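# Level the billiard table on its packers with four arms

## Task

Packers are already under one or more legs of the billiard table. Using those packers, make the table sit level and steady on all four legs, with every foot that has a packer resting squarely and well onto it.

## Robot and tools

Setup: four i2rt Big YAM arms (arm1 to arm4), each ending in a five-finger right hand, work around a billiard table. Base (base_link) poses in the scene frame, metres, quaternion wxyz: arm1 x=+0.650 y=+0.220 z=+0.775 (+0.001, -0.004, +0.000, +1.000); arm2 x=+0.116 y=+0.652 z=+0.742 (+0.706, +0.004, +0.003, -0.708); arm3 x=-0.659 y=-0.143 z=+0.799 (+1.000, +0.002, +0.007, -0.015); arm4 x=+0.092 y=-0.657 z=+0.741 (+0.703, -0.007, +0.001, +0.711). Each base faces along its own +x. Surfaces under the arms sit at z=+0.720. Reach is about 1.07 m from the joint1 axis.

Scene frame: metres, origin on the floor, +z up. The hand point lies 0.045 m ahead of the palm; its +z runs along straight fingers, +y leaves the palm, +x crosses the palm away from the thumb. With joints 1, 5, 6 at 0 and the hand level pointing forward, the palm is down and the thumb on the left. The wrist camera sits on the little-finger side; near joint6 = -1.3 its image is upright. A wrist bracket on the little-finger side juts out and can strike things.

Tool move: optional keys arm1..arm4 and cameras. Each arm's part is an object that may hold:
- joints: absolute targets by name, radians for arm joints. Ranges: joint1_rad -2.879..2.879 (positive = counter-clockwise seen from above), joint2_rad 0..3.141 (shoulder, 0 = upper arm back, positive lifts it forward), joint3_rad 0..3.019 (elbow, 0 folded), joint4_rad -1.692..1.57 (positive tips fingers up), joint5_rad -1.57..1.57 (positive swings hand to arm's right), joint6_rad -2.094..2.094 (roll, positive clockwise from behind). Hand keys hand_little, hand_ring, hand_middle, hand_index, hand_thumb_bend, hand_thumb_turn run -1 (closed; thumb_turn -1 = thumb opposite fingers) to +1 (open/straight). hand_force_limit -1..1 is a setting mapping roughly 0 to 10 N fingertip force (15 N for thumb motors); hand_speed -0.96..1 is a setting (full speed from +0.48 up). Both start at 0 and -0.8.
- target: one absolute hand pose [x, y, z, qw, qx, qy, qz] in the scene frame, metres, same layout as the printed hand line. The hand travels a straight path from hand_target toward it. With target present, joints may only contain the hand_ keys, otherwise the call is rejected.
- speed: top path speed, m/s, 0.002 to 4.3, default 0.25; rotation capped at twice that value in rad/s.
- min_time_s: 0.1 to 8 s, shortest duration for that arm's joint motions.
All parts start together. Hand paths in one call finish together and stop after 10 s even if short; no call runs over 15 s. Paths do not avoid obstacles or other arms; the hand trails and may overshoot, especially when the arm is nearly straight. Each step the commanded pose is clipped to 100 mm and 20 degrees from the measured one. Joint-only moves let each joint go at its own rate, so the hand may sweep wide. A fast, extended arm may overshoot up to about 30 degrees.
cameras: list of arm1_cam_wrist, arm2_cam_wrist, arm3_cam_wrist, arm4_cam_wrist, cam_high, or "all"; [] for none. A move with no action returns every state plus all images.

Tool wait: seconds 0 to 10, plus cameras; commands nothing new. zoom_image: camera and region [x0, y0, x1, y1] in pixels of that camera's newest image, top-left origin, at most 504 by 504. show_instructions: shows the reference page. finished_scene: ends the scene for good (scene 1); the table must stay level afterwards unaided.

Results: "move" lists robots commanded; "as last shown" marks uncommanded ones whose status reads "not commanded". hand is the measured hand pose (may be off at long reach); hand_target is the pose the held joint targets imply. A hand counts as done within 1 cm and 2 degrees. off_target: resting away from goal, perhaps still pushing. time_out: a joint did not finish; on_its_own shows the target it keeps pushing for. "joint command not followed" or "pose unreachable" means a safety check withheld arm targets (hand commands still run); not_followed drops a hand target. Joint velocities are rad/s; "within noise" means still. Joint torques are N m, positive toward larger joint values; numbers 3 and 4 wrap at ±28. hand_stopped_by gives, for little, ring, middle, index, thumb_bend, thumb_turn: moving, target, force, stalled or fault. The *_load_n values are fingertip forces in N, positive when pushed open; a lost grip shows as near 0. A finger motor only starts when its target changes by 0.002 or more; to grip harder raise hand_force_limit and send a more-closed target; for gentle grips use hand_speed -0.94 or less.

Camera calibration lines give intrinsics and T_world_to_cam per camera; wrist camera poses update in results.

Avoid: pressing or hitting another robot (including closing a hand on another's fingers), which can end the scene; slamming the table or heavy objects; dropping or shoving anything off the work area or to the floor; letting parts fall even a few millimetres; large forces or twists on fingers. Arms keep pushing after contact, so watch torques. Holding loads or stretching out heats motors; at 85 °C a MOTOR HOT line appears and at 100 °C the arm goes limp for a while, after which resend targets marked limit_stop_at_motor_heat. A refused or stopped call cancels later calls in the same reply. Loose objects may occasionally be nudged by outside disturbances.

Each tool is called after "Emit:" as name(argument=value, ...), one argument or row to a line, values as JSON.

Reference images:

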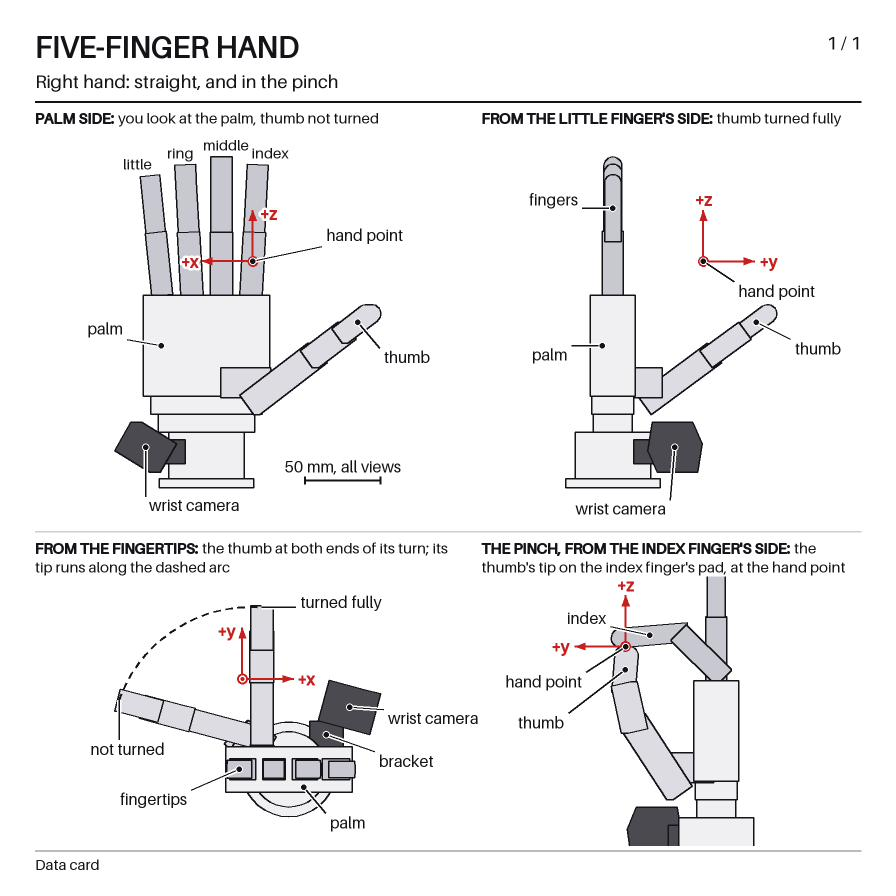

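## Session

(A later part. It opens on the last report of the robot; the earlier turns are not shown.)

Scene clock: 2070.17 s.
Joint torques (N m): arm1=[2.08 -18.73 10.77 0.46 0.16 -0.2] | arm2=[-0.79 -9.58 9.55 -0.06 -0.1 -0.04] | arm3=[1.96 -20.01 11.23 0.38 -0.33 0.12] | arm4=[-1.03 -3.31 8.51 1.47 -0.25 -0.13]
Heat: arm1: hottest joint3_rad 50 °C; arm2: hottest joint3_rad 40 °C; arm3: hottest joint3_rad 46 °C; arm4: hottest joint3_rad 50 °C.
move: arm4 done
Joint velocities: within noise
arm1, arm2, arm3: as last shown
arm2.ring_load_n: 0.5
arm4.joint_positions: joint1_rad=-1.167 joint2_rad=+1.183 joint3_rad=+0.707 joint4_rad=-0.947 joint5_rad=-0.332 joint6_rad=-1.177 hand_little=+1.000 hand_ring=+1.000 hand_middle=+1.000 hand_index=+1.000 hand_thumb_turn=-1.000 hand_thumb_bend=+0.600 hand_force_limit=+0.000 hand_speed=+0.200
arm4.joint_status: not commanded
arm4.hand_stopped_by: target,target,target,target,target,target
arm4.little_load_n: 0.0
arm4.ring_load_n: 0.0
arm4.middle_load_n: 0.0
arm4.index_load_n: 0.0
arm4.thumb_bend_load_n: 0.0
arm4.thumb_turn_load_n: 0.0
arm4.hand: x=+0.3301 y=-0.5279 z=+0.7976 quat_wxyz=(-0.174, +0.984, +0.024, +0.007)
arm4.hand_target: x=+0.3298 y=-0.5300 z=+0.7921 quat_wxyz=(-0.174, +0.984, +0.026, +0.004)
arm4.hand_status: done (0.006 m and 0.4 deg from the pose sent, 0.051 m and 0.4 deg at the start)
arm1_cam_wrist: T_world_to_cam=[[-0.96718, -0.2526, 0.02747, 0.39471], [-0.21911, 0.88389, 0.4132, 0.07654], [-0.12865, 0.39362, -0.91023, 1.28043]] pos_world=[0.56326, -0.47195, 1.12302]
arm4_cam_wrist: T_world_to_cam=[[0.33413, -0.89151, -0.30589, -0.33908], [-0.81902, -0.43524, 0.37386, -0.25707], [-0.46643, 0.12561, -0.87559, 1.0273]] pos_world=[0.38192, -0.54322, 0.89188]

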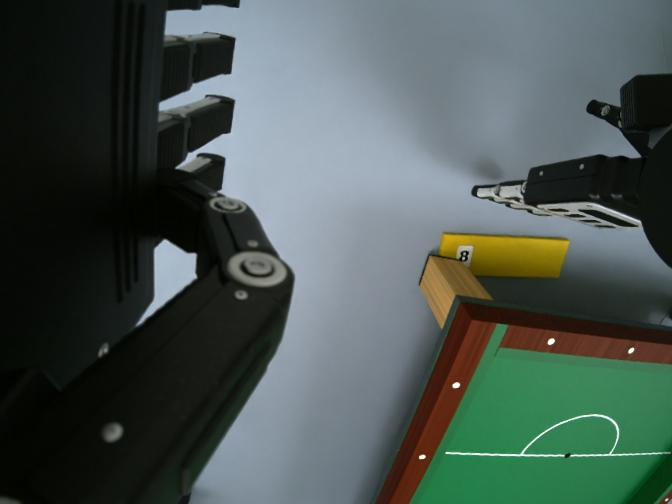

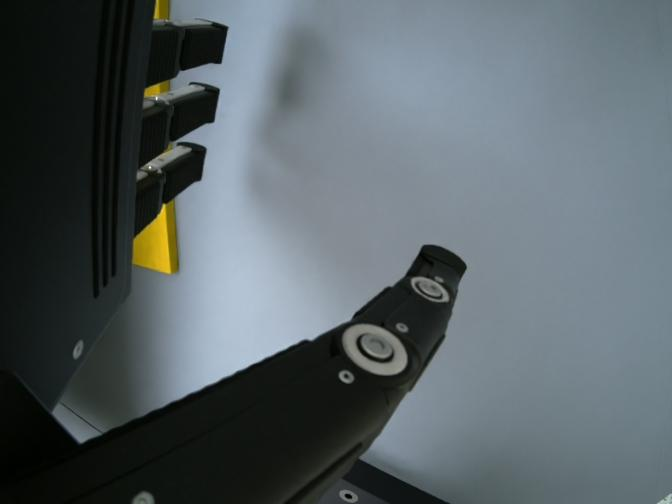

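Emit:
move(
  arm4={"target": [0.33, -0.53, 0.780, -0.1736, 0.9845, 0.0258, 0.0045], "speed": 0.05},
)

Emit:
move(
  arm4={"target": [0.33, -0.505, 0.778, -0.1736, 0.9845, 0.0258, 0.0045], "speed": 0.05},
  cameras=["arm1_cam_wrist"],
)

Emit:
zoom_image(
  camera="arm1_cam_wrist",
  region=[390, 180, 590, 320],
)

Scene clock: 2074.43 s.
Joint torques (N m): arm1=[2.14 -18.78 10.76 0.46 0.16 -0.19] | arm2=[-0.91 -8.94 9.5 -0.01 -0.06 -0.17] | arm3=[2.02 -19.9 11.4 0.49 -0.33 0.11] | arm4=[-1.03 -3.19 8.17 1.07 -0.26 -0.12]
Heat: arm1: hottest joint3_rad 50 °C; arm2: hottest joint3_rad 40 °C; arm3: hottest joint3_rad 46 °C; arm4: hottest joint3_rad 49 °C.
move: arm4 done
Joint velocities: within noise
arm1, arm2, arm3: as last shown
arm2.ring_load_n: 0.0
arm2.thumb_turn_load_n: 0.5
arm4.joint_positions: joint1_rad=-1.167 joint2_rad=+1.202 joint3_rad=+0.688 joint4_rad=-0.906 joint5_rad=-0.332 joint6_rad=-1.177 hand_little=+1.000 hand_ring=+1.000 hand_middle=+1.000 hand_index=+1.000 hand_thumb_turn=-1.000 hand_thumb_bend=+0.600 hand_force_limit=+0.000 hand_speed=+0.200
arm4.joint_status: not commanded
arm4.hand_stopped_by: target,target,target,target,target,target
arm4.little_load_n: 0.0
arm4.ring_load_n: 0.0
arm4.middle_load_n: 0.0
arm4.index_load_n: 0.0
arm4.thumb_bend_load_n: 0.0
arm4.thumb_turn_load_n: 0.0
arm4.hand: x=+0.3310 y=-0.5277 z=+0.7862 quat_wxyz=(-0.175, +0.984, +0.024, +0.008)
arm4.hand_target: x=+0.3298 y=-0.5300 z=+0.7801 quat_wxyz=(-0.174, +0.984, +0.026, +0.004)
arm4.hand_status: done (0.007 m and 0.5 deg from the pose sent, 0.018 m and 0.4 deg at the start)
pictures: none

Scene clock: 2075.53 s.
Joint torques (N m): arm1=[2.08 -18.73 10.77 0.46 0.16 -0.19] | arm2=[-0.85 -9.41 9.76 -0.09 -0.08 -0.01] | arm3=[1.61 -20.25 11.26 0.44 -0.33 0.1] | arm4=[0.15 -3.84 9.85 1.29 -0.1 0.13]
Heat: arm1: hottest joint3_rad 50 °C; arm2: hottest joint3_rad 40 °C; arm3: hottest joint3_rad 46 °C; arm4: hottest joint3_rad 49 °C.
move: arm4 done
Joint velocities: within noise
arm1.joint_positions: joint1_rad=+1.520 joint2_rad=+2.118 joint3_rad=+2.374 joint4_rad=-1.696 joint5_rad=+0.025 joint6_rad=-1.626 hand_little=+1.000 hand_ring=+1.000 hand_middle=+1.000 hand_index=+1.000 hand_thumb_turn=-1.000 hand_thumb_bend=-0.900 hand_force_limit=+0.000 hand_speed=+0.200
arm1.joint_status: not commanded
arm1.hand_stopped_by: target,target,target,target,target,target
arm1.little_load_n: 0.0
arm1.ring_load_n: 0.0
arm1.middle_load_n: 0.0
arm1.index_load_n: 0.0
arm1.thumb_bend_load_n: 0.0
arm1.thumb_turn_load_n: 0.0
arm1.hand: x=+0.5471 y=-0.4299 z=+1.0211 quat_wxyz=(-0.054, -0.706, +0.705, -0.037)
arm1.hand_target: x=+0.5502 y=-0.4385 z=+1.0394 quat_wxyz=(-0.070, -0.712, +0.697, -0.050)
arm1.hand_status: not commanded
arm2, arm3: as last shown
arm2.thumb_turn_load_n: 0.0
arm3.index_load_n: 0.5
arm4.joint_positions: joint1_rad=-1.106 joint2_rad=+1.231 joint3_rad=+0.688 joint4_rad=-0.869 joint5_rad=-0.324 joint6_rad=-1.121 hand_little=+1.000 hand_ring=+1.000 hand_middle=+1.000 hand_index=+1.000 hand_thumb_turn=-1.000 hand_thumb_bend=+0.600 hand_force_limit=+0.000 hand_speed=+0.200
arm4.joint_status: not commanded
arm4.hand_stopped_by: target,target,target,target,target,target
arm4.little_load_n: 0.0
arm4.ring_load_n: 0.0
arm4.middle_load_n: 0.0
arm4.index_load_n: 0.0
arm4.thumb_bend_load_n: 0.0
arm4.thumb_turn_load_n: 0.0
arm4.hand: x=+0.3268 y=-0.5099 z=+0.7786 quat_wxyz=(-0.173, +0.984, +0.027, +0.003)
arm4.hand_target: x=+0.3299 y=-0.5051 z=+0.7781 quat_wxyz=(-0.174, +0.984, +0.026, +0.004)
arm4.hand_status: done (0.006 m and 0.3 deg from the pose sent, 0.024 m and 0.5 deg at the start)
arm1_cam_wrist: T_world_to_cam=[[-0.96718, -0.2526, 0.02747, 0.39471], [-0.21911, 0.88389, 0.4132, 0.07654], [-0.12865, 0.39362, -0.91023, 1.28043]] pos_world=[0.56326, -0.47195, 1.12302]

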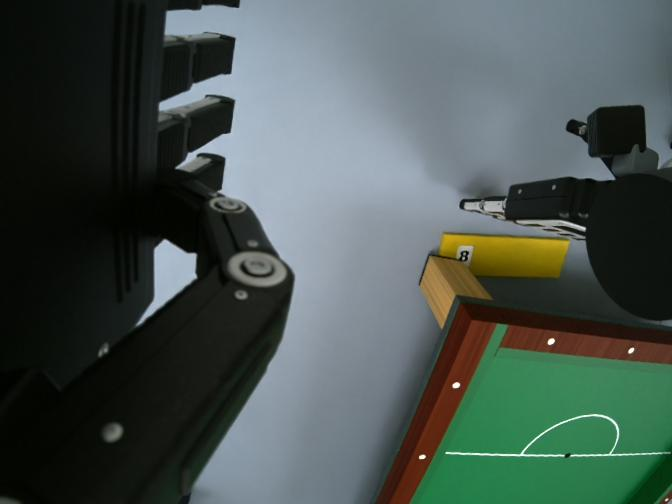

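Scaled by 2.520 from the camera's image (finer frame: 960x720).

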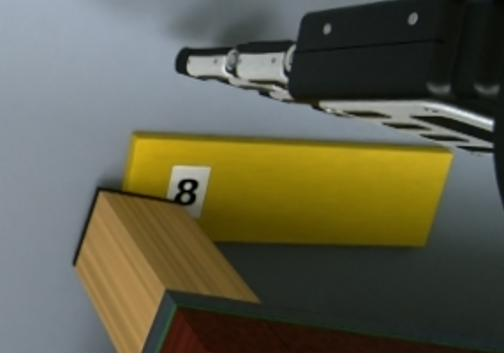

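Emit:
move(
  arm4={"target": [0.33, -0.505, 0.770, -0.1736, 0.9845, 0.0258, 0.0045], "speed": 0.04},
  cameras=["arm1_cam_wrist"],
)

Emit:
zoom_image(
  camera="arm1_cam_wrist",
  region=[390, 180, 590, 320],
)

Scene clock: 2081.57 s.
Joint torques (N m): arm1=[2.14 -18.78 10.78 0.44 0.16 -0.19] | arm2=[0.15 -8.76 9.54 -0.01 -0.07 -0.07] | arm3=[1.73 -20.07 11.26 0.5 -0.34 0.11] | arm4=[0.03 -3.31 8.64 1.24 -0.08 0.11]
Heat: arm1: hottest joint3_rad 51 °C; arm2: hottest joint3_rad 40 °C; arm3: hottest joint3_rad 46 °C; arm4: hottest joint3_rad 49 °C.
move: arm4 done
Joint velocities: within noise
arm1, arm2, arm3: as last shown
arm4.joint_positions: joint1_rad=-1.106 joint2_rad=+1.244 joint3_rad=+0.688 joint4_rad=-0.841 joint5_rad=-0.324 joint6_rad=-1.121 hand_little=+1.000 hand_ring=+1.000 hand_middle=+1.000 hand_index=+1.000 hand_thumb_turn=-1.000 hand_thumb_bend=+0.600 hand_force_limit=+0.000 hand_speed=+0.200
arm4.joint_status: not commanded
arm4.hand_stopped_by: target,target,target,target,target,target
arm4.little_load_n: 0.0
arm4.ring_load_n: 0.0
arm4.middle_load_n: 0.0
arm4.index_load_n: 0.0
arm4.thumb_bend_load_n: 0.0
arm4.thumb_turn_load_n: 0.0
arm4.hand: x=+0.3323 y=-0.5071 z=+0.7750 quat_wxyz=(-0.176, +0.984, +0.028, +0.009)
arm4.hand_target: x=+0.3299 y=-0.5051 z=+0.7701 quat_wxyz=(-0.174, +0.984, +0.026, +0.004)
arm4.hand_status: done (0.006 m and 0.6 deg from the pose sent, 0.010 m and 0.2 deg at the start)
arm1_cam_wrist: T_world_to_cam=[[-0.96718, -0.2526, 0.02747, 0.39471], [-0.21911, 0.88389, 0.4132, 0.07654], [-0.12865, 0.39362, -0.91023, 1.28043]] pos_world=[0.56326, -0.47195, 1.12302]

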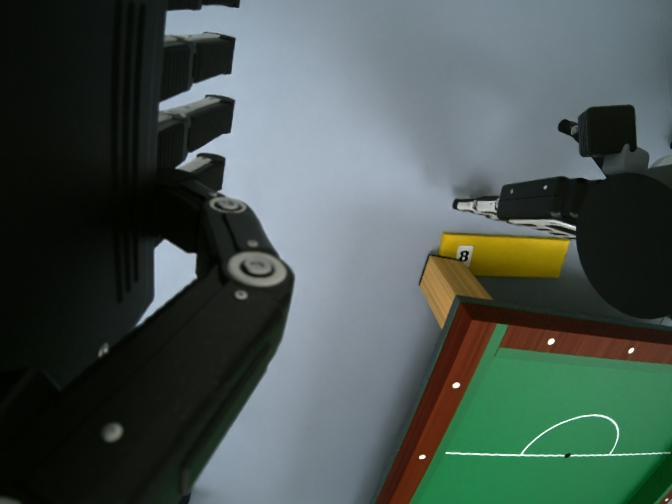

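Scaled by 2.520 from the camera's image (finer frame: 960x720).

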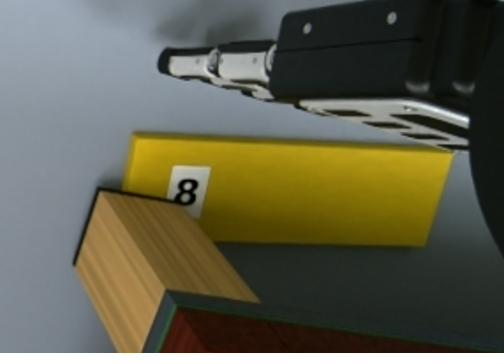

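Emit:
move(
  arm4={"target": [0.327, -0.492, 0.770, -0.1736, 0.9845, 0.0258, 0.0045], "speed": 0.05},
  cameras=["arm1_cam_wrist"],
)

Emit:
zoom_image(
  camera="arm1_cam_wrist",
  region=[390, 180, 590, 320],
)

Scene clock: 2086.70 s.
Joint torques (N m): arm1=[2.08 -18.73 10.74 0.47 0.16 -0.19] | arm2=[-0.44 -9.11 9.43 0.13 -0.12 -0.07] | arm3=[2.02 -20.07 11.22 0.44 -0.33 0.11] | arm4=[1.14 -4.01 9.21 1.36 -0.09 0.15]
Heat: arm1: hottest joint3_rad 51 °C; arm2: hottest joint3_rad 40 °C; arm3: hottest joint3_rad 46 °C; arm4: hottest joint3_rad 49 °C.
move: arm4 done
Joint velocities: within noise
arm1, arm2, arm3: as last shown
arm3.little_load_n: 0.5
arm3.index_load_n: 0.0
arm4.joint_positions: joint1_rad=-1.065 joint2_rad=+1.252 joint3_rad=+0.688 joint4_rad=-0.827 joint5_rad=-0.316 joint6_rad=-1.077 hand_little=+1.000 hand_ring=+1.000 hand_middle=+1.000 hand_index=+1.000 hand_thumb_turn=-1.000 hand_thumb_bend=+0.600 hand_force_limit=+0.000 hand_speed=+0.200
arm4.joint_status: not commanded
arm4.hand_stopped_by: target,target,target,target,target,target
arm4.little_load_n: 0.0
arm4.ring_load_n: 0.0
arm4.middle_load_n: 0.0
arm4.index_load_n: 0.0
arm4.thumb_bend_load_n: 0.0
arm4.thumb_turn_load_n: 0.0
arm4.hand: x=+0.3270 y=-0.4959 z=+0.7731 quat_wxyz=(-0.175, +0.984, +0.027, +0.006)
arm4.hand_target: x=+0.3269 y=-0.4921 z=+0.7701 quat_wxyz=(-0.174, +0.984, +0.026, +0.004)
arm4.hand_status: done (0.005 m and 0.3 deg from the pose sent, 0.017 m and 0.6 deg at the start)
arm1_cam_wrist: T_world_to_cam=[[-0.96718, -0.2526, 0.02747, 0.39471], [-0.21911, 0.88389, 0.4132, 0.07654], [-0.12865, 0.39362, -0.91023, 1.28043]] pos_world=[0.56326, -0.47195, 1.12302]

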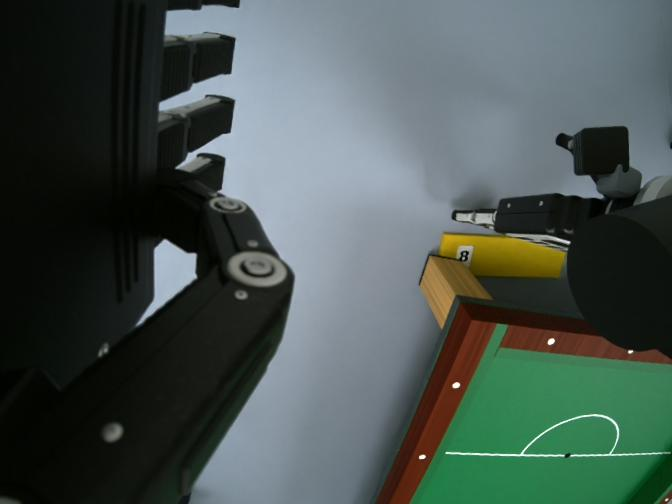

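Scaled by 2.520 from the camera's image (finer frame: 960x720).

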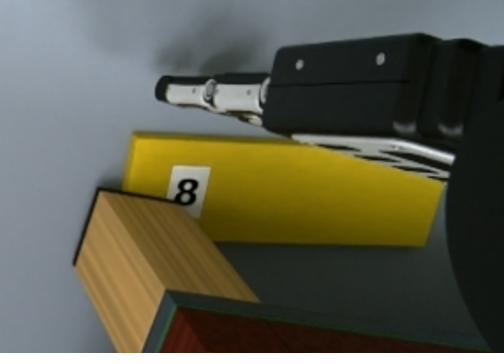

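Emit:
move(
  arm4={"target": [0.327, -0.485, 0.764, -0.1736, 0.9845, 0.0258, 0.0045], "speed": 0.05},
  cameras=["arm1_cam_wrist", "arm4_cam_wrist"],
)

Emit:
zoom_image(
  camera="arm1_cam_wrist",
  region=[390, 180, 590, 320],
)

Emit:
zoom_image(
  camera="arm4_cam_wrist",
  region=[120, 0, 320, 250],
)

Scene clock: 2089.87 s.
Joint torques (N m): arm1=[2.08 -18.78 10.76 0.46 0.16 -0.19] | arm2=[-0.62 -9.29 9.55 -0.02 -0.1 -0.11] | arm3=[1.67 -20.07 11.37 0.46 -0.33 0.11] | arm4=[0.26 -3.55 8.9 1.32 -0.09 0.16]
Heat: arm1: hottest joint3_rad 51 °C; arm2: hottest joint3_rad 40 °C; arm3: hottest joint3_rad 46 °C; arm4: hottest joint3_rad 49 °C.
move: arm4 done
Joint velocities: within noise
arm1, arm2, arm3: as last shown
arm4.joint_positions: joint1_rad=-1.046 joint2_rad=+1.272 joint3_rad=+0.688 joint4_rad=-0.799 joint5_rad=-0.313 joint6_rad=-1.057 hand_little=+1.000 hand_ring=+1.000 hand_middle=+1.000 hand_index=+1.000 hand_thumb_turn=-1.000 hand_thumb_bend=+0.600 hand_force_limit=+0.000 hand_speed=+0.200
arm4.joint_status: not commanded
arm4.hand_stopped_by: target,target,target,target,target,target
arm4.little_load_n: 0.0
arm4.ring_load_n: 0.0
arm4.middle_load_n: 0.0
arm4.index_load_n: 0.0
arm4.thumb_bend_load_n: 0.0
arm4.thumb_turn_load_n: 0.0
arm4.hand: x=+0.3278 y=-0.4887 z=+0.7675 quat_wxyz=(-0.175, +0.984, +0.027, +0.007)
arm4.hand_target: x=+0.3268 y=-0.4851 z=+0.7641 quat_wxyz=(-0.174, +0.984, +0.026, +0.004)
arm4.hand_status: done (0.005 m and 0.3 deg from the pose sent, 0.014 m and 0.3 deg at the start)
arm1_cam_wrist: T_world_to_cam=[[-0.96718, -0.2526, 0.02747, 0.39471], [-0.21911, 0.88389, 0.4132, 0.07654], [-0.12865, 0.39362, -0.91023, 1.28043]] pos_world=[0.56326, -0.47195, 1.12302]
arm4_cam_wrist: T_world_to_cam=[[0.33954, -0.88921, -0.30661, -0.3126], [-0.81673, -0.44041, 0.3728, -0.23308], [-0.46653, 0.12384, -0.87579, 0.99423]] pos_world=[0.37962, -0.50374, 0.86178]

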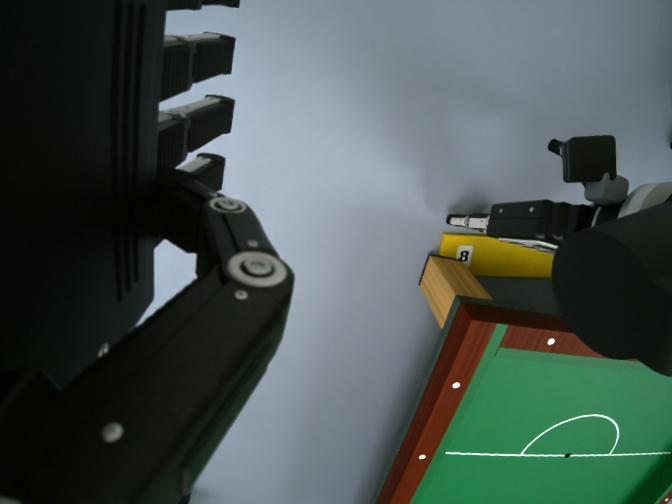

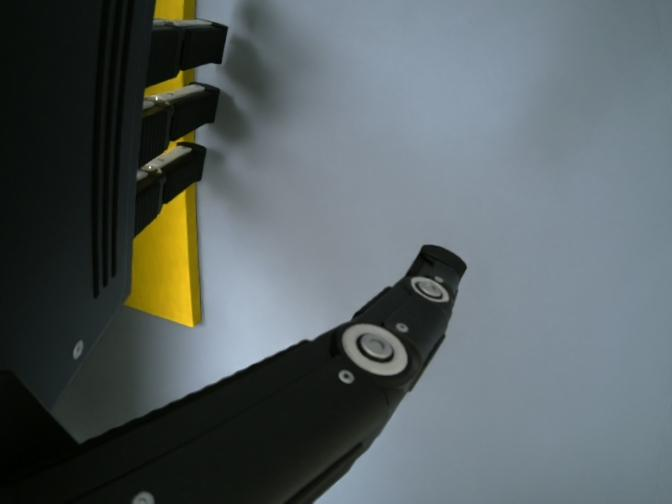

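Scaled by 2.520 from the camera's image (finer frame: 960x720).

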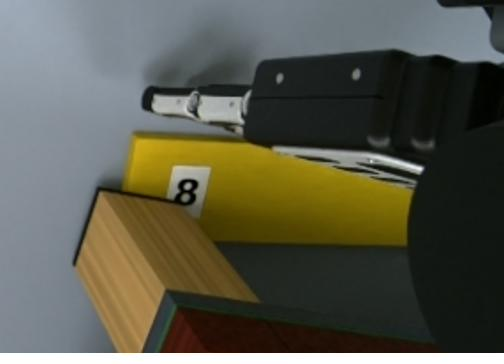

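Scaled by 2.016 from the camera's image (finer frame: 960x720).

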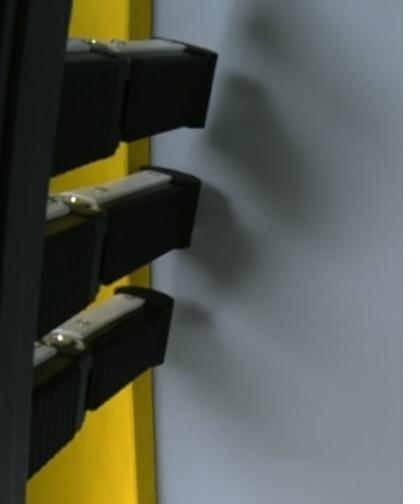

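Emit:
move(
  arm4={"target": [0.327, -0.485, 0.756, -0.1736, 0.9845, 0.0258, 0.0045], "speed": 0.04},
  cameras=["arm4_cam_wrist"],
)

Emit:
zoom_image(
  camera="arm4_cam_wrist",
  region=[120, 0, 320, 250],
)

Scene clock: 2094.30 s.
Joint torques (N m): arm1=[2.08 -18.78 10.76 0.46 0.16 -0.19] | arm2=[-0.97 -9 9.7 -0.02 -0.05 -0.1] | arm3=[1.79 -19.9 11.33 0.58 -0.34 0.11] | arm4=[0.62 -4.19 7.97 1.16 -0.13 0.13]
Heat: arm1: hottest joint3_rad 51 °C; arm2: hottest joint3_rad 40 °C; arm3: hottest joint3_rad 47 °C; arm4: hottest joint3_rad 48 °C.
move: arm4 done
Joint velocities: within noise
arm1, arm3: as last shown
arm2.joint_positions: joint1_rad=-1.496 joint2_rad=+1.468 joint3_rad=+1.628 joint4_rad=-1.689 joint5_rad=-0.012 joint6_rad=+0.090 hand_little=+1.000 hand_ring=+1.000 hand_middle=+1.000 hand_index=+1.000 hand_thumb_turn=-1.000 hand_thumb_bend=-0.900 hand_force_limit=+0.000 hand_speed=+0.200
arm2.joint_status: not commanded
arm2.hand_stopped_by: target,target,fault,target,target,target
arm2.little_load_n: 0.0
arm2.ring_load_n: 0.0
arm2.middle_load_n: 0.0
arm2.index_load_n: 0.0
arm2.thumb_bend_load_n: 0.0
arm2.thumb_turn_load_n: 0.0
arm2.hand: x=-0.2618 y=+0.5832 z=+1.0463 quat_wxyz=(+0.013, -0.713, -0.701, +0.016)
arm2.hand_target: x=-0.2654 y=+0.5830 z=+1.0495 quat_wxyz=(+0.011, -0.710, -0.704, +0.016)
arm2.hand_status: not commanded
arm4.joint_positions: joint1_rad=-1.046 joint2_rad=+1.287 joint3_rad=+0.688 joint4_rad=-0.772 joint5_rad=-0.313 joint6_rad=-1.057 hand_little=+1.000 hand_ring=+1.000 hand_middle=+1.000 hand_index=+1.000 hand_thumb_turn=-1.000 hand_thumb_bend=+0.600 hand_force_limit=+0.000 hand_speed=+0.200
arm4.joint_status: not commanded
arm4.hand_stopped_by: target,target,target,target,target,target
arm4.little_load_n: 0.0
arm4.ring_load_n: 0.0
arm4.middle_load_n: 0.0
arm4.index_load_n: 0.0
arm4.thumb_bend_load_n: 0.0
arm4.thumb_turn_load_n: 0.0
arm4.hand: x=+0.3328 y=-0.4858 z=+0.7634 quat_wxyz=(-0.178, +0.984, +0.028, +0.012)
arm4.hand_target: x=+0.3269 y=-0.4852 z=+0.7562 quat_wxyz=(-0.174, +0.984, +0.026, +0.004)
arm4.hand_status: done (0.009 m and 1.0 deg from the pose sent, 0.012 m and 0.3 deg at the start)
arm4_cam_wrist: T_world_to_cam=[[0.34278, -0.88745, -0.30812, -0.31212], [-0.82049, -0.44255, 0.36185, -0.21757], [-0.45748, 0.12878, -0.87984, 0.99517]] pos_world=[0.38374, -0.50143, 0.85815]

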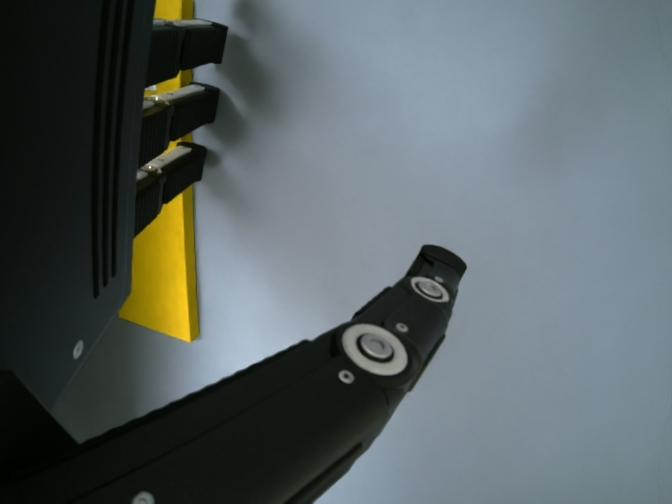

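Scaled by 2.016 from the camera's image (finer frame: 960x720).

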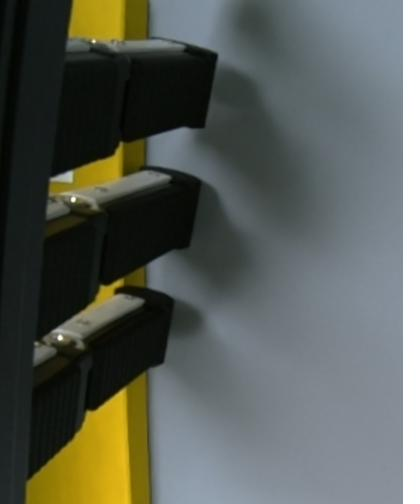

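Emit:
move(
  arm4={"target": [0.330, -0.472, 0.763, -0.1736, 0.9845, 0.0258, 0.0045], "speed": 0.05},
  cameras=["arm1_cam_wrist"],
)

Emit:
zoom_image(
  camera="arm1_cam_wrist",
  region=[390, 180, 590, 320],
)

Scene clock: 2099.53 s.
Joint torques (N m): arm1=[2.14 -18.78 10.76 0.46 0.16 -0.19] | arm2=[-0.21 -10.05 9.46 0.1 -0.09 -0.12] | arm3=[1.9 -19.96 11.4 0.39 -0.32 0.11] | arm4=[2.02 -3.66 10.69 0.9 -0.42 0.17]
Heat: arm1: hottest joint3_rad 51 °C; arm2: hottest joint3_rad 40 °C; arm3: hottest joint3_rad 47 °C; arm4: hottest joint3_rad 48 °C.
move: arm4 off_target
Joint velocities: within noise
arm1, arm2: as last shown
arm3.joint_positions: joint1_rad=+0.826 joint2_rad=+2.353 joint3_rad=+2.640 joint4_rad=-1.695 joint5_rad=+0.001 joint6_rad=+0.646 hand_little=-0.700 hand_ring=-0.700 hand_middle=-0.700 hand_index=-0.700 hand_thumb_turn=-1.000 hand_thumb_bend=+0.600 hand_force_limit=+0.000 hand_speed=+0.200
arm3.joint_status: not commanded
arm3.hand_stopped_by: target,target,target,target,target,target
arm3.little_load_n: 0.5
arm3.ring_load_n: 0.0
arm3.middle_load_n: 0.0
arm3.index_load_n: 0.0
arm3.thumb_bend_load_n: 0.0
arm3.thumb_turn_load_n: 0.0
arm3.hand: x=-0.1975 y=+0.4113 z=+0.9846 quat_wxyz=(-0.078, +0.756, -0.650, -0.001)
arm3.hand_target: x=-0.2008 y=+0.4190 z=+0.9994 quat_wxyz=(-0.092, +0.753, -0.651, -0.002)
arm3.hand_status: not commanded
arm4.joint_positions: joint1_rad=-1.031 joint2_rad=+1.288 joint3_rad=+0.688 joint4_rad=-0.772 joint5_rad=-0.298 joint6_rad=-1.032 hand_little=+1.000 hand_ring=+1.000 hand_middle=+1.000 hand_index=+1.000 hand_thumb_turn=-1.000 hand_thumb_bend=+0.600 hand_force_limit=+0.000 hand_speed=+0.200
arm4.joint_status: not commanded
arm4.hand_stopped_by: target,target,target,target,target,target
arm4.little_load_n: 0.0
arm4.ring_load_n: 0.0
arm4.middle_load_n: -0.5
arm4.index_load_n: -2.0
arm4.thumb_bend_load_n: 0.0
arm4.thumb_turn_load_n: 0.0
arm4.hand: x=+0.3303 y=-0.4842 z=+0.7629 quat_wxyz=(-0.171, +0.985, +0.022, +0.012)
arm4.hand_target: x=+0.3298 y=-0.4723 z=+0.7630 quat_wxyz=(-0.174, +0.984, +0.026, +0.005)
arm4.hand_status: off_target (0.012 m and 1.0 deg from the pose sent, 0.014 m and 1.0 deg at the start)
arm1_cam_wrist: T_world_to_cam=[[-0.96718, -0.2526, 0.02747, 0.39471], [-0.21911, 0.88389, 0.4132, 0.07654], [-0.12865, 0.39362, -0.91023, 1.28043]] pos_world=[0.56326, -0.47195, 1.12302]

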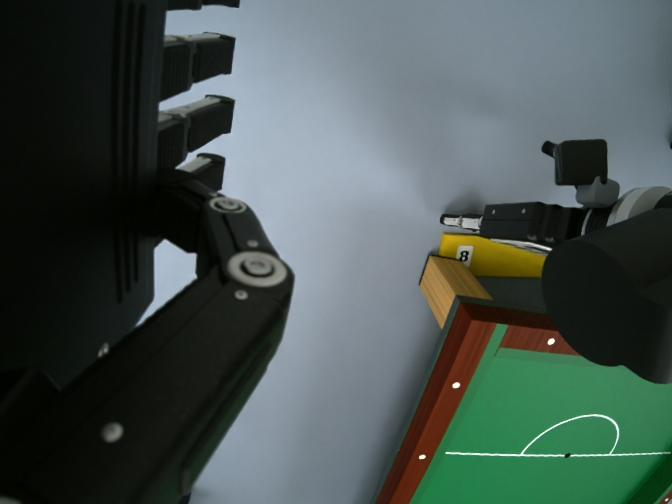

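Scaled by 2.520 from the camera's image (finer frame: 960x720).

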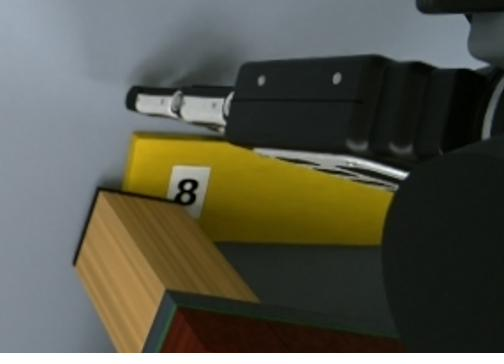

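Emit:
move(
  arm4={"target": [0.330, -0.452, 0.763, -0.1736, 0.9845, 0.0258, 0.0045], "speed": 0.05},
  cameras=["arm1_cam_wrist"],
)

Emit:
zoom_image(
  camera="arm1_cam_wrist",
  region=[390, 180, 590, 320],
)

Scene clock: 2102.73 s.
Joint torques (N m): arm1=[2.08 -18.73 10.76 0.46 0.16 -0.19] | arm2=[-0.32 -8.76 9.63 0.17 -0.13 -0.13] | arm3=[1.9 -20.13 11.26 0.39 -0.32 0.11] | arm4=[3.84 -2.2 11.6 1.62 -1.26 0.26]
Heat: arm1: hottest joint3_rad 52 °C; arm2: hottest joint3_rad 40 °C; arm3: hottest joint3_rad 47 °C; arm4: hottest joint3_rad 48 °C.
move: arm4 off_target
Joint velocities: within noise
arm1, arm2, arm3: as last shown
arm4.joint_positions: joint1_rad=-1.000 joint2_rad=+1.290 joint3_rad=+0.699 joint4_rad=-0.779 joint5_rad=-0.265 joint6_rad=-0.991 hand_little=+1.000 hand_ring=+1.000 hand_middle=+0.999 hand_index=+1.000 hand_thumb_turn=-1.000 hand_thumb_bend=+0.600 hand_force_limit=+0.000 hand_speed=+0.200
arm4.joint_status: not commanded
arm4.hand_stopped_by: target,target,target,target,target,target
arm4.little_load_n: 0.0
arm4.ring_load_n: 0.0
arm4.middle_load_n: -6.0
arm4.index_load_n: -3.0
arm4.thumb_bend_load_n: 0.0
arm4.thumb_turn_load_n: 0.0
arm4.hand: x=+0.3288 y=-0.4791 z=+0.7657 quat_wxyz=(-0.159, +0.987, +0.016, +0.015)
arm4.hand_target: x=+0.3290 y=-0.4536 z=+0.7639 quat_wxyz=(-0.173, +0.984, +0.026, +0.004)
arm4.hand_status: off_target (0.027 m and 2.4 deg from the pose sent, 0.032 m and 1.0 deg at the start)
arm1_cam_wrist: T_world_to_cam=[[-0.96718, -0.2526, 0.02747, 0.39471], [-0.21911, 0.88389, 0.4132, 0.07654], [-0.12865, 0.39362, -0.91023, 1.28043]] pos_world=[0.56326, -0.47195, 1.12302]

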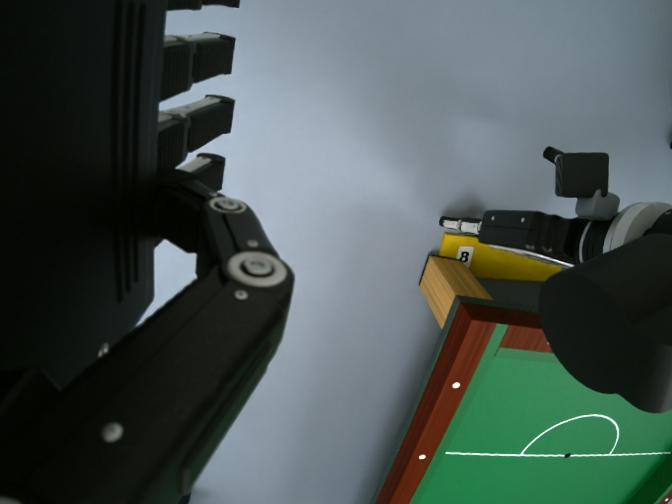

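Scaled by 2.520 from the camera's image (finer frame: 960x720).

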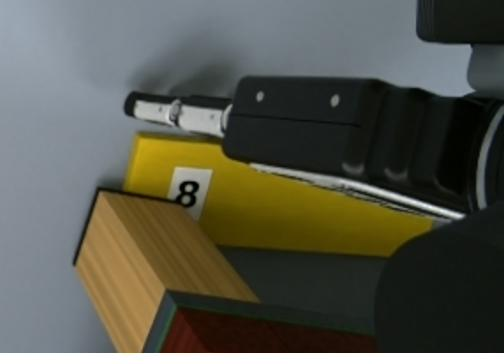

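Emit:
move(
  arm4={"target": [0.330, -0.437, 0.762, -0.1736, 0.9845, 0.0258, 0.0045], "speed": 0.05},
  cameras=["arm1_cam_wrist"],
)

Emit:
zoom_image(
  camera="arm1_cam_wrist",
  region=[390, 180, 590, 320],
)

Scene clock: 2105.47 s.
Joint torques (N m): arm1=[2.14 -18.78 10.76 0.46 0.16 -0.19] | arm2=[-0.38 -8.47 9.47 -0.17 -0.11 -0.1] | arm3=[1.96 -20.48 11.4 0.46 -0.37 0.12] | arm4=[4.66 -2.08 12.23 2.59 -1.81 0.4]
Heat: arm1: hottest joint3_rad 52 °C; arm2: hottest joint3_rad 40 °C; arm3: hottest joint3_rad 47 °C; arm4: hottest joint3_rad 48 °C.
move: arm4 off_target
Joint velocities: within noise
arm1, arm2, arm3: as last shown
arm3.little_load_n: 0.0
arm4.joint_positions: joint1_rad=-0.979 joint2_rad=+1.298 joint3_rad=+0.713 joint4_rad=-0.790 joint5_rad=-0.243 joint6_rad=-0.962 hand_little=+1.000 hand_ring=+1.000 hand_middle=+0.999 hand_index=+1.000 hand_thumb_turn=-1.000 hand_thumb_bend=+0.600 hand_force_limit=+0.000 hand_speed=+0.200
arm4.joint_status: not commanded
arm4.hand_stopped_by: target,target,target,target,target,target
arm4.little_load_n: 0.0
arm4.ring_load_n: 0.0
arm4.middle_load_n: -10.0
arm4.index_load_n: -5.0
arm4.thumb_bend_load_n: 0.0
arm4.thumb_turn_load_n: 0.0
arm4.hand: x=+0.3279 y=-0.4754 z=+0.7675 quat_wxyz=(-0.149, +0.989, +0.010, +0.015)
arm4.hand_target: x=+0.3280 y=-0.4399 z=+0.7641 quat_wxyz=(-0.173, +0.984, +0.026, +0.004)
arm4.hand_status: off_target (0.039 m and 3.6 deg from the pose sent, 0.042 m and 2.4 deg at the start)
arm1_cam_wrist: T_world_to_cam=[[-0.96718, -0.2526, 0.02747, 0.39471], [-0.21911, 0.88389, 0.4132, 0.07654], [-0.12865, 0.39362, -0.91023, 1.28043]] pos_world=[0.56326, -0.47195, 1.12302]

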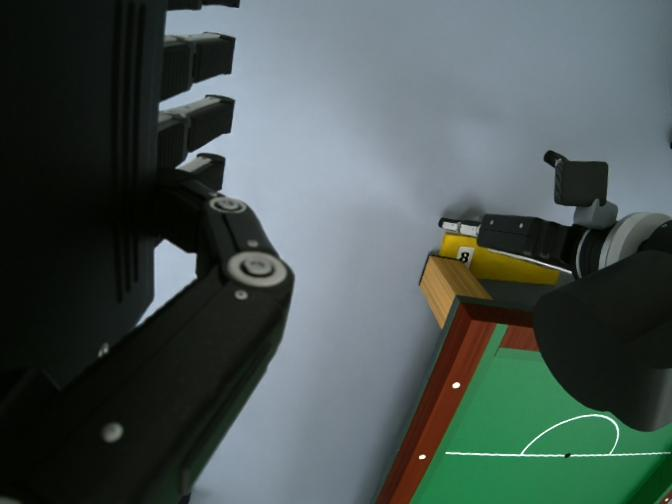

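Scaled by 2.520 from the camera's image (finer frame: 960x720).

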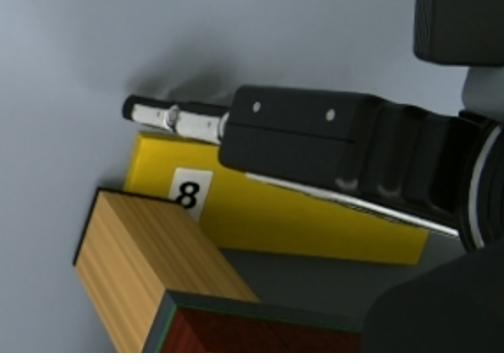

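Emit:
move(
  arm4={"target": [0.33, -0.50, 0.768, -0.1736, 0.9845, 0.0258, 0.0045], "speed": 0.1},
)

Emit:
move(
  arm4={"target": [0.255, -0.515, 0.775, -0.1736, 0.9845, 0.0258, 0.0045], "speed": 0.12},
)

Emit:
move(
  arm4={"target": [0.255, -0.48, 0.763, -0.1736, 0.9845, 0.0258, 0.0045], "speed": 0.06},
  cameras=["arm1_cam_wrist"],
)

Emit:
zoom_image(
  camera="arm1_cam_wrist",
  region=[390, 180, 590, 320],
)

Scene clock: 2113.23 s.
Joint torques (N m): arm1=[2.14 -18.78 10.76 0.46 0.16 -0.19] | arm2=[-0.79 -8.64 9.69 0.12 -0.04 -0.09] | arm3=[1.85 -19.84 11.26 0.51 -0.35 0.08] | arm4=[-1.67 -4.95 8.05 0.5 -0.25 -0.13]
Heat: arm1: hottest joint3_rad 52 °C; arm2: hottest joint3_rad 40 °C; arm3: hottest joint3_rad 47 °C; arm4: hottest joint3_rad 49 °C.
move: arm4 done
Joint velocities: within noise
arm1.joint_positions: joint1_rad=+1.520 joint2_rad=+2.118 joint3_rad=+2.374 joint4_rad=-1.696 joint5_rad=+0.025 joint6_rad=-1.626 hand_little=+1.000 hand_ring=+1.000 hand_middle=+1.000 hand_index=+1.000 hand_thumb_turn=-1.000 hand_thumb_bend=-0.900 hand_force_limit=+0.000 hand_speed=+0.200
arm1.joint_status: not commanded
arm1.hand_stopped_by: target,target,target,target,target,target
arm1.little_load_n: 0.0
arm1.ring_load_n: 0.0
arm1.middle_load_n: 0.0
arm1.index_load_n: 0.0
arm1.thumb_bend_load_n: 0.0
arm1.thumb_turn_load_n: 0.0
arm1.hand: x=+0.5471 y=-0.4299 z=+1.0211 quat_wxyz=(-0.054, -0.706, +0.705, -0.037)
arm1.hand_target: x=+0.5502 y=-0.4385 z=+1.0394 quat_wxyz=(-0.070, -0.712, +0.697, -0.050)
arm1.hand_status: not commanded
arm2, arm3: as last shown
arm4.joint_positions: joint1_rad=-1.074 joint2_rad=+1.273 joint3_rad=+0.695 joint4_rad=-0.809 joint5_rad=-0.317 joint6_rad=-1.079 hand_little=+1.000 hand_ring=+1.000 hand_middle=+1.000 hand_index=+1.000 hand_thumb_turn=-1.000 hand_thumb_bend=+0.600 hand_force_limit=+0.000 hand_speed=+0.200
arm4.joint_status: not commanded
arm4.hand_stopped_by: target,target,target,target,target,target
arm4.little_load_n: 0.0
arm4.ring_load_n: 0.0
arm4.middle_load_n: 0.0
arm4.index_load_n: 0.0
arm4.thumb_bend_load_n: 0.0
arm4.thumb_turn_load_n: 0.0
arm4.hand: x=+0.3340 y=-0.4949 z=+0.7697 quat_wxyz=(-0.176, +0.984, +0.024, +0.009)
arm4.hand_target: x=+0.3301 y=-0.4999 z=+0.7680 quat_wxyz=(-0.174, +0.984, +0.026, +0.005)
arm4.hand_status: done (0.007 m and 0.6 deg from the pose sent, 0.025 m and 3.6 deg at the start)
pictures: none

Scene clock: 2114.53 s.
Joint torques (N m): arm1=[2.08 -18.78 10.76 0.46 0.16 -0.19] | arm2=[-0.44 -9.17 9.59 -0.01 -0.05 -0.05] | arm3=[1.85 -20.42 11.23 0.47 -0.34 0.12] | arm4=[0.44 -1.96 8.76 0.65 -0.08 0.11]
Heat: arm1: hottest joint3_rad 52 °C; arm2: hottest joint3_rad 40 °C; arm3: hottest joint3_rad 47 °C; arm4: hottest joint3_rad 49 °C.
move: arm4 done
Joint velocities: within noise
arm1, arm2, arm3: as last shown
arm2.ring_load_n: 0.5
arm4.joint_positions: joint1_rad=-0.995 joint2_rad=+1.020 joint3_rad=+0.538 joint4_rad=-0.872 joint5_rad=-0.303 joint6_rad=-1.005 hand_little=+1.000 hand_ring=+1.000 hand_middle=+1.000 hand_index=+1.000 hand_thumb_turn=-1.000 hand_thumb_bend=+0.600 hand_force_limit=+0.000 hand_speed=+0.200
arm4.joint_status: not commanded
arm4.hand_stopped_by: target,target,target,target,target,target
arm4.little_load_n: 0.0
arm4.ring_load_n: 0.0
arm4.middle_load_n: 0.0
arm4.index_load_n: 0.0
arm4.thumb_bend_load_n: 0.0
arm4.thumb_turn_load_n: 0.0
arm4.hand: x=+0.2620 y=-0.5136 z=+0.7774 quat_wxyz=(-0.179, +0.983, +0.028, +0.012)
arm4.hand_target: x=+0.2553 y=-0.5150 z=+0.7751 quat_wxyz=(-0.174, +0.984, +0.026, +0.005)
arm4.hand_status: done (0.007 m and 1.1 deg from the pose sent, 0.082 m and 0.6 deg at the start)
pictures: none

Scene clock: 2115.80 s.
Joint torques (N m): arm1=[2.14 -18.78 10.76 0.46 0.16 -0.19] | arm2=[-1.14 -8.94 9.87 0.01 -0.14 -0.05] | arm3=[2.08 -20.01 11.33 0.47 -0.37 0.15] | arm4=[0.67 -1.26 10 1.35 -0.09 0.12]
Heat: arm1: hottest joint3_rad 52 °C; arm2: hottest joint3_rad 40 °C; arm3: hottest joint3_rad 47 °C; arm4: hottest joint3_rad 49 °C.
move: arm4 done
Joint velocities: within noise
arm1, arm2, arm3: as last shown
arm1.thumb_bend_load_n: 0.5
arm2.ring_load_n: 0.0
arm4.joint_positions: joint1_rad=-0.882 joint2_rad=+1.092 joint3_rad=+0.538 joint4_rad=-0.789 joint5_rad=-0.278 joint6_rad=-0.888 hand_little=+1.000 hand_ring=+1.000 hand_middle=+1.000 hand_index=+1.000 hand_thumb_turn=-1.000 hand_thumb_bend=+0.600 hand_force_limit=+0.000 hand_speed=+0.200
arm4.joint_status: not commanded
arm4.hand_stopped_by: target,target,target,target,target,target
arm4.little_load_n: 0.0
arm4.ring_load_n: 0.0
arm4.middle_load_n: 0.0
arm4.index_load_n: 0.0
arm4.thumb_bend_load_n: 0.0
arm4.thumb_turn_load_n: 0.0
arm4.hand: x=+0.2527 y=-0.4865 z=+0.7628 quat_wxyz=(-0.172, +0.985, +0.026, +0.003)
arm4.hand_target: x=+0.2549 y=-0.4801 z=+0.7631 quat_wxyz=(-0.174, +0.984, +0.026, +0.005)
arm4.hand_status: done (0.007 m and 0.2 deg from the pose sent, 0.037 m and 1.1 deg at the start)
arm1_cam_wrist: T_world_to_cam=[[-0.96718, -0.2526, 0.02747, 0.39471], [-0.21911, 0.88389, 0.4132, 0.07654], [-0.12865, 0.39362, -0.91023, 1.28043]] pos_world=[0.56326, -0.47195, 1.12302]

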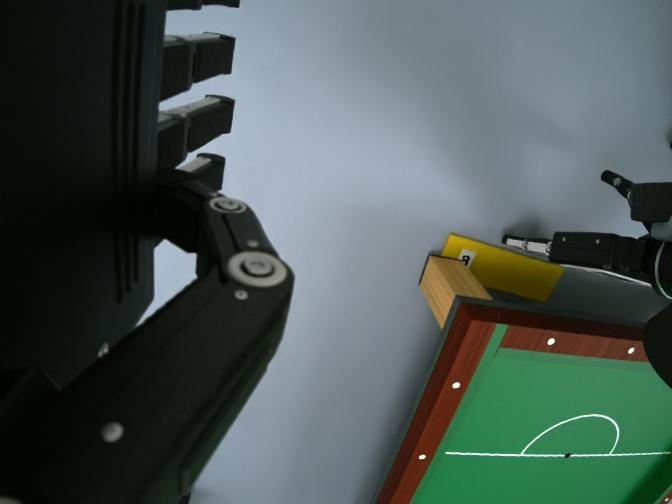

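Scaled by 2.520 from the camera's image (finer frame: 960x720).

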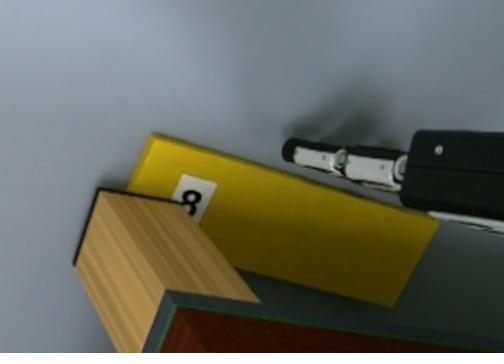

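Emit:
move(
  arm4={"target": [0.255, -0.515, 0.775, -0.1736, 0.9845, 0.0258, 0.0045], "speed": 0.12},
)

Emit:
move(
  arm4={"target": [0.325, -0.51, 0.768, -0.1736, 0.9845, 0.0258, 0.0045], "speed": 0.12},
  cameras=["arm1_cam_wrist"],
)

Emit:
zoom_image(
  camera="arm1_cam_wrist",
  region=[390, 180, 590, 320],
)

Scene clock: 2125.83 s.
Joint torques (N m): arm1=[2.14 -18.78 10.76 0.47 0.15 -0.19] | arm2=[-0.44 -10.4 9.65 0.14 -0.05 -0.06] | arm3=[1.85 -20.37 11.32 0.36 -0.35 0.1] | arm4=[-1.67 -2.49 8.87 0.73 -0.23 -0.16]
Heat: arm1: hottest joint3_rad 52 °C; arm2: hottest joint3_rad 40 °C; arm3: hottest joint3_rad 47 °C; arm4: hottest joint3_rad 48 °C.
move: arm4 done
Joint velocities: within noise
arm1, arm2, arm3: as last shown
arm1.index_load_n: -0.5
arm1.thumb_bend_load_n: 0.0
arm3.index_load_n: 0.5
arm4.joint_positions: joint1_rad=-0.974 joint2_rad=+1.022 joint3_rad=+0.538 joint4_rad=-0.872 joint5_rad=-0.299 joint6_rad=-0.978 hand_little=+1.000 hand_ring=+1.000 hand_middle=+1.000 hand_index=+1.000 hand_thumb_turn=-1.000 hand_thumb_bend=+0.600 hand_force_limit=+0.000 hand_speed=+0.200
arm4.joint_status: not commanded
arm4.hand_stopped_by: target,target,target,target,target,target
arm4.little_load_n: 0.0
arm4.ring_load_n: 0.0
arm4.middle_load_n: 0.0
arm4.index_load_n: 0.5
arm4.thumb_bend_load_n: 0.0
arm4.thumb_turn_load_n: 0.0
arm4.hand: x=+0.2577 y=-0.5100 z=+0.7772 quat_wxyz=(-0.177, +0.984, +0.025, +0.009)
arm4.hand_target: x=+0.2549 y=-0.5149 z=+0.7750 quat_wxyz=(-0.174, +0.984, +0.026, +0.004)
arm4.hand_status: done (0.006 m and 0.6 deg from the pose sent, 0.031 m and 0.2 deg at the start)
pictures: none

Scene clock: 2127.07 s.
Joint torques (N m): arm1=[2.08 -18.84 10.77 0.46 0.16 -0.19] | arm2=[-0.26 -8.7 9.72 0.06 -0.07 -0.07] | arm3=[1.9 -20.13 11.3 0.51 -0.34 0.11] | arm4=[-2.96 -0.73 13.78 3.25 1.22 -0.22]
Heat: arm1: hottest joint3_rad 52 °C; arm2: hottest joint3_rad 40 °C; arm3: hottest joint3_rad 47 °C; arm4: hottest joint3_rad 48 °C.
move: arm4 off_target
Joint velocities: within noise
arm1, arm3: as last shown
arm1.index_load_n: 0.0
arm2.joint_positions: joint1_rad=-1.496 joint2_rad=+1.468 joint3_rad=+1.628 joint4_rad=-1.689 joint5_rad=-0.012 joint6_rad=+0.090 hand_little=+1.000 hand_ring=+1.000 hand_middle=+1.000 hand_index=+1.000 hand_thumb_turn=-1.000 hand_thumb_bend=-0.900 hand_force_limit=+0.000 hand_speed=+0.200
arm2.joint_status: not commanded
arm2.hand_stopped_by: target,target,fault,target,target,target
arm2.little_load_n: 0.0
arm2.ring_load_n: 0.0
arm2.middle_load_n: 0.0
arm2.index_load_n: 0.0
arm2.thumb_bend_load_n: 0.0
arm2.thumb_turn_load_n: 0.0
arm2.hand: x=-0.2618 y=+0.5832 z=+1.0463 quat_wxyz=(+0.013, -0.713, -0.701, +0.016)
arm2.hand_target: x=-0.2654 y=+0.5830 z=+1.0495 quat_wxyz=(+0.011, -0.710, -0.704, +0.016)
arm2.hand_status: not commanded
arm3.index_load_n: 0.0
arm4.joint_positions: joint1_rad=-1.075 joint2_rad=+1.190 joint3_rad=+0.604 joint4_rad=-0.911 joint5_rad=-0.358 joint6_rad=-1.090 hand_little=+1.000 hand_ring=+1.000 hand_middle=+1.000 hand_index=+1.000 hand_thumb_turn=-1.000 hand_thumb_bend=+0.600 hand_force_limit=+0.000 hand_speed=+0.200
arm4.joint_status: not commanded
arm4.hand_stopped_by: target,target,target,target,target,target
arm4.little_load_n: 0.0
arm4.ring_load_n: 0.0
arm4.middle_load_n: -0.5
arm4.index_load_n: 0.0
arm4.thumb_bend_load_n: 0.0
arm4.thumb_turn_load_n: 0.0
arm4.hand: x=+0.2755 y=-0.5193 z=+0.7651 quat_wxyz=(-0.168, +0.984, +0.021, -0.048)
arm4.hand_target: x=+0.3217 y=-0.5113 z=+0.7725 quat_wxyz=(-0.173, +0.985, +0.025, +0.005)
arm4.hand_status: off_target (0.050 m and 6.0 deg from the pose sent, 0.068 m and 0.6 deg at the start)
arm1_cam_wrist: T_world_to_cam=[[-0.96718, -0.2526, 0.02747, 0.39471], [-0.21911, 0.88389, 0.4132, 0.07654], [-0.12865, 0.39362, -0.91023, 1.28043]] pos_world=[0.56326, -0.47195, 1.12302]

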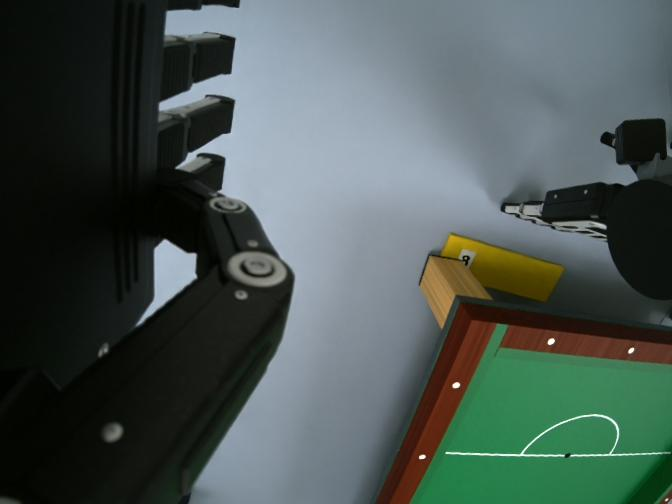

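Scaled by 2.520 from the camera's image (finer frame: 960x720).

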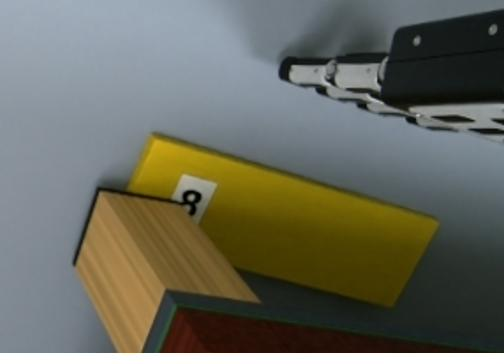

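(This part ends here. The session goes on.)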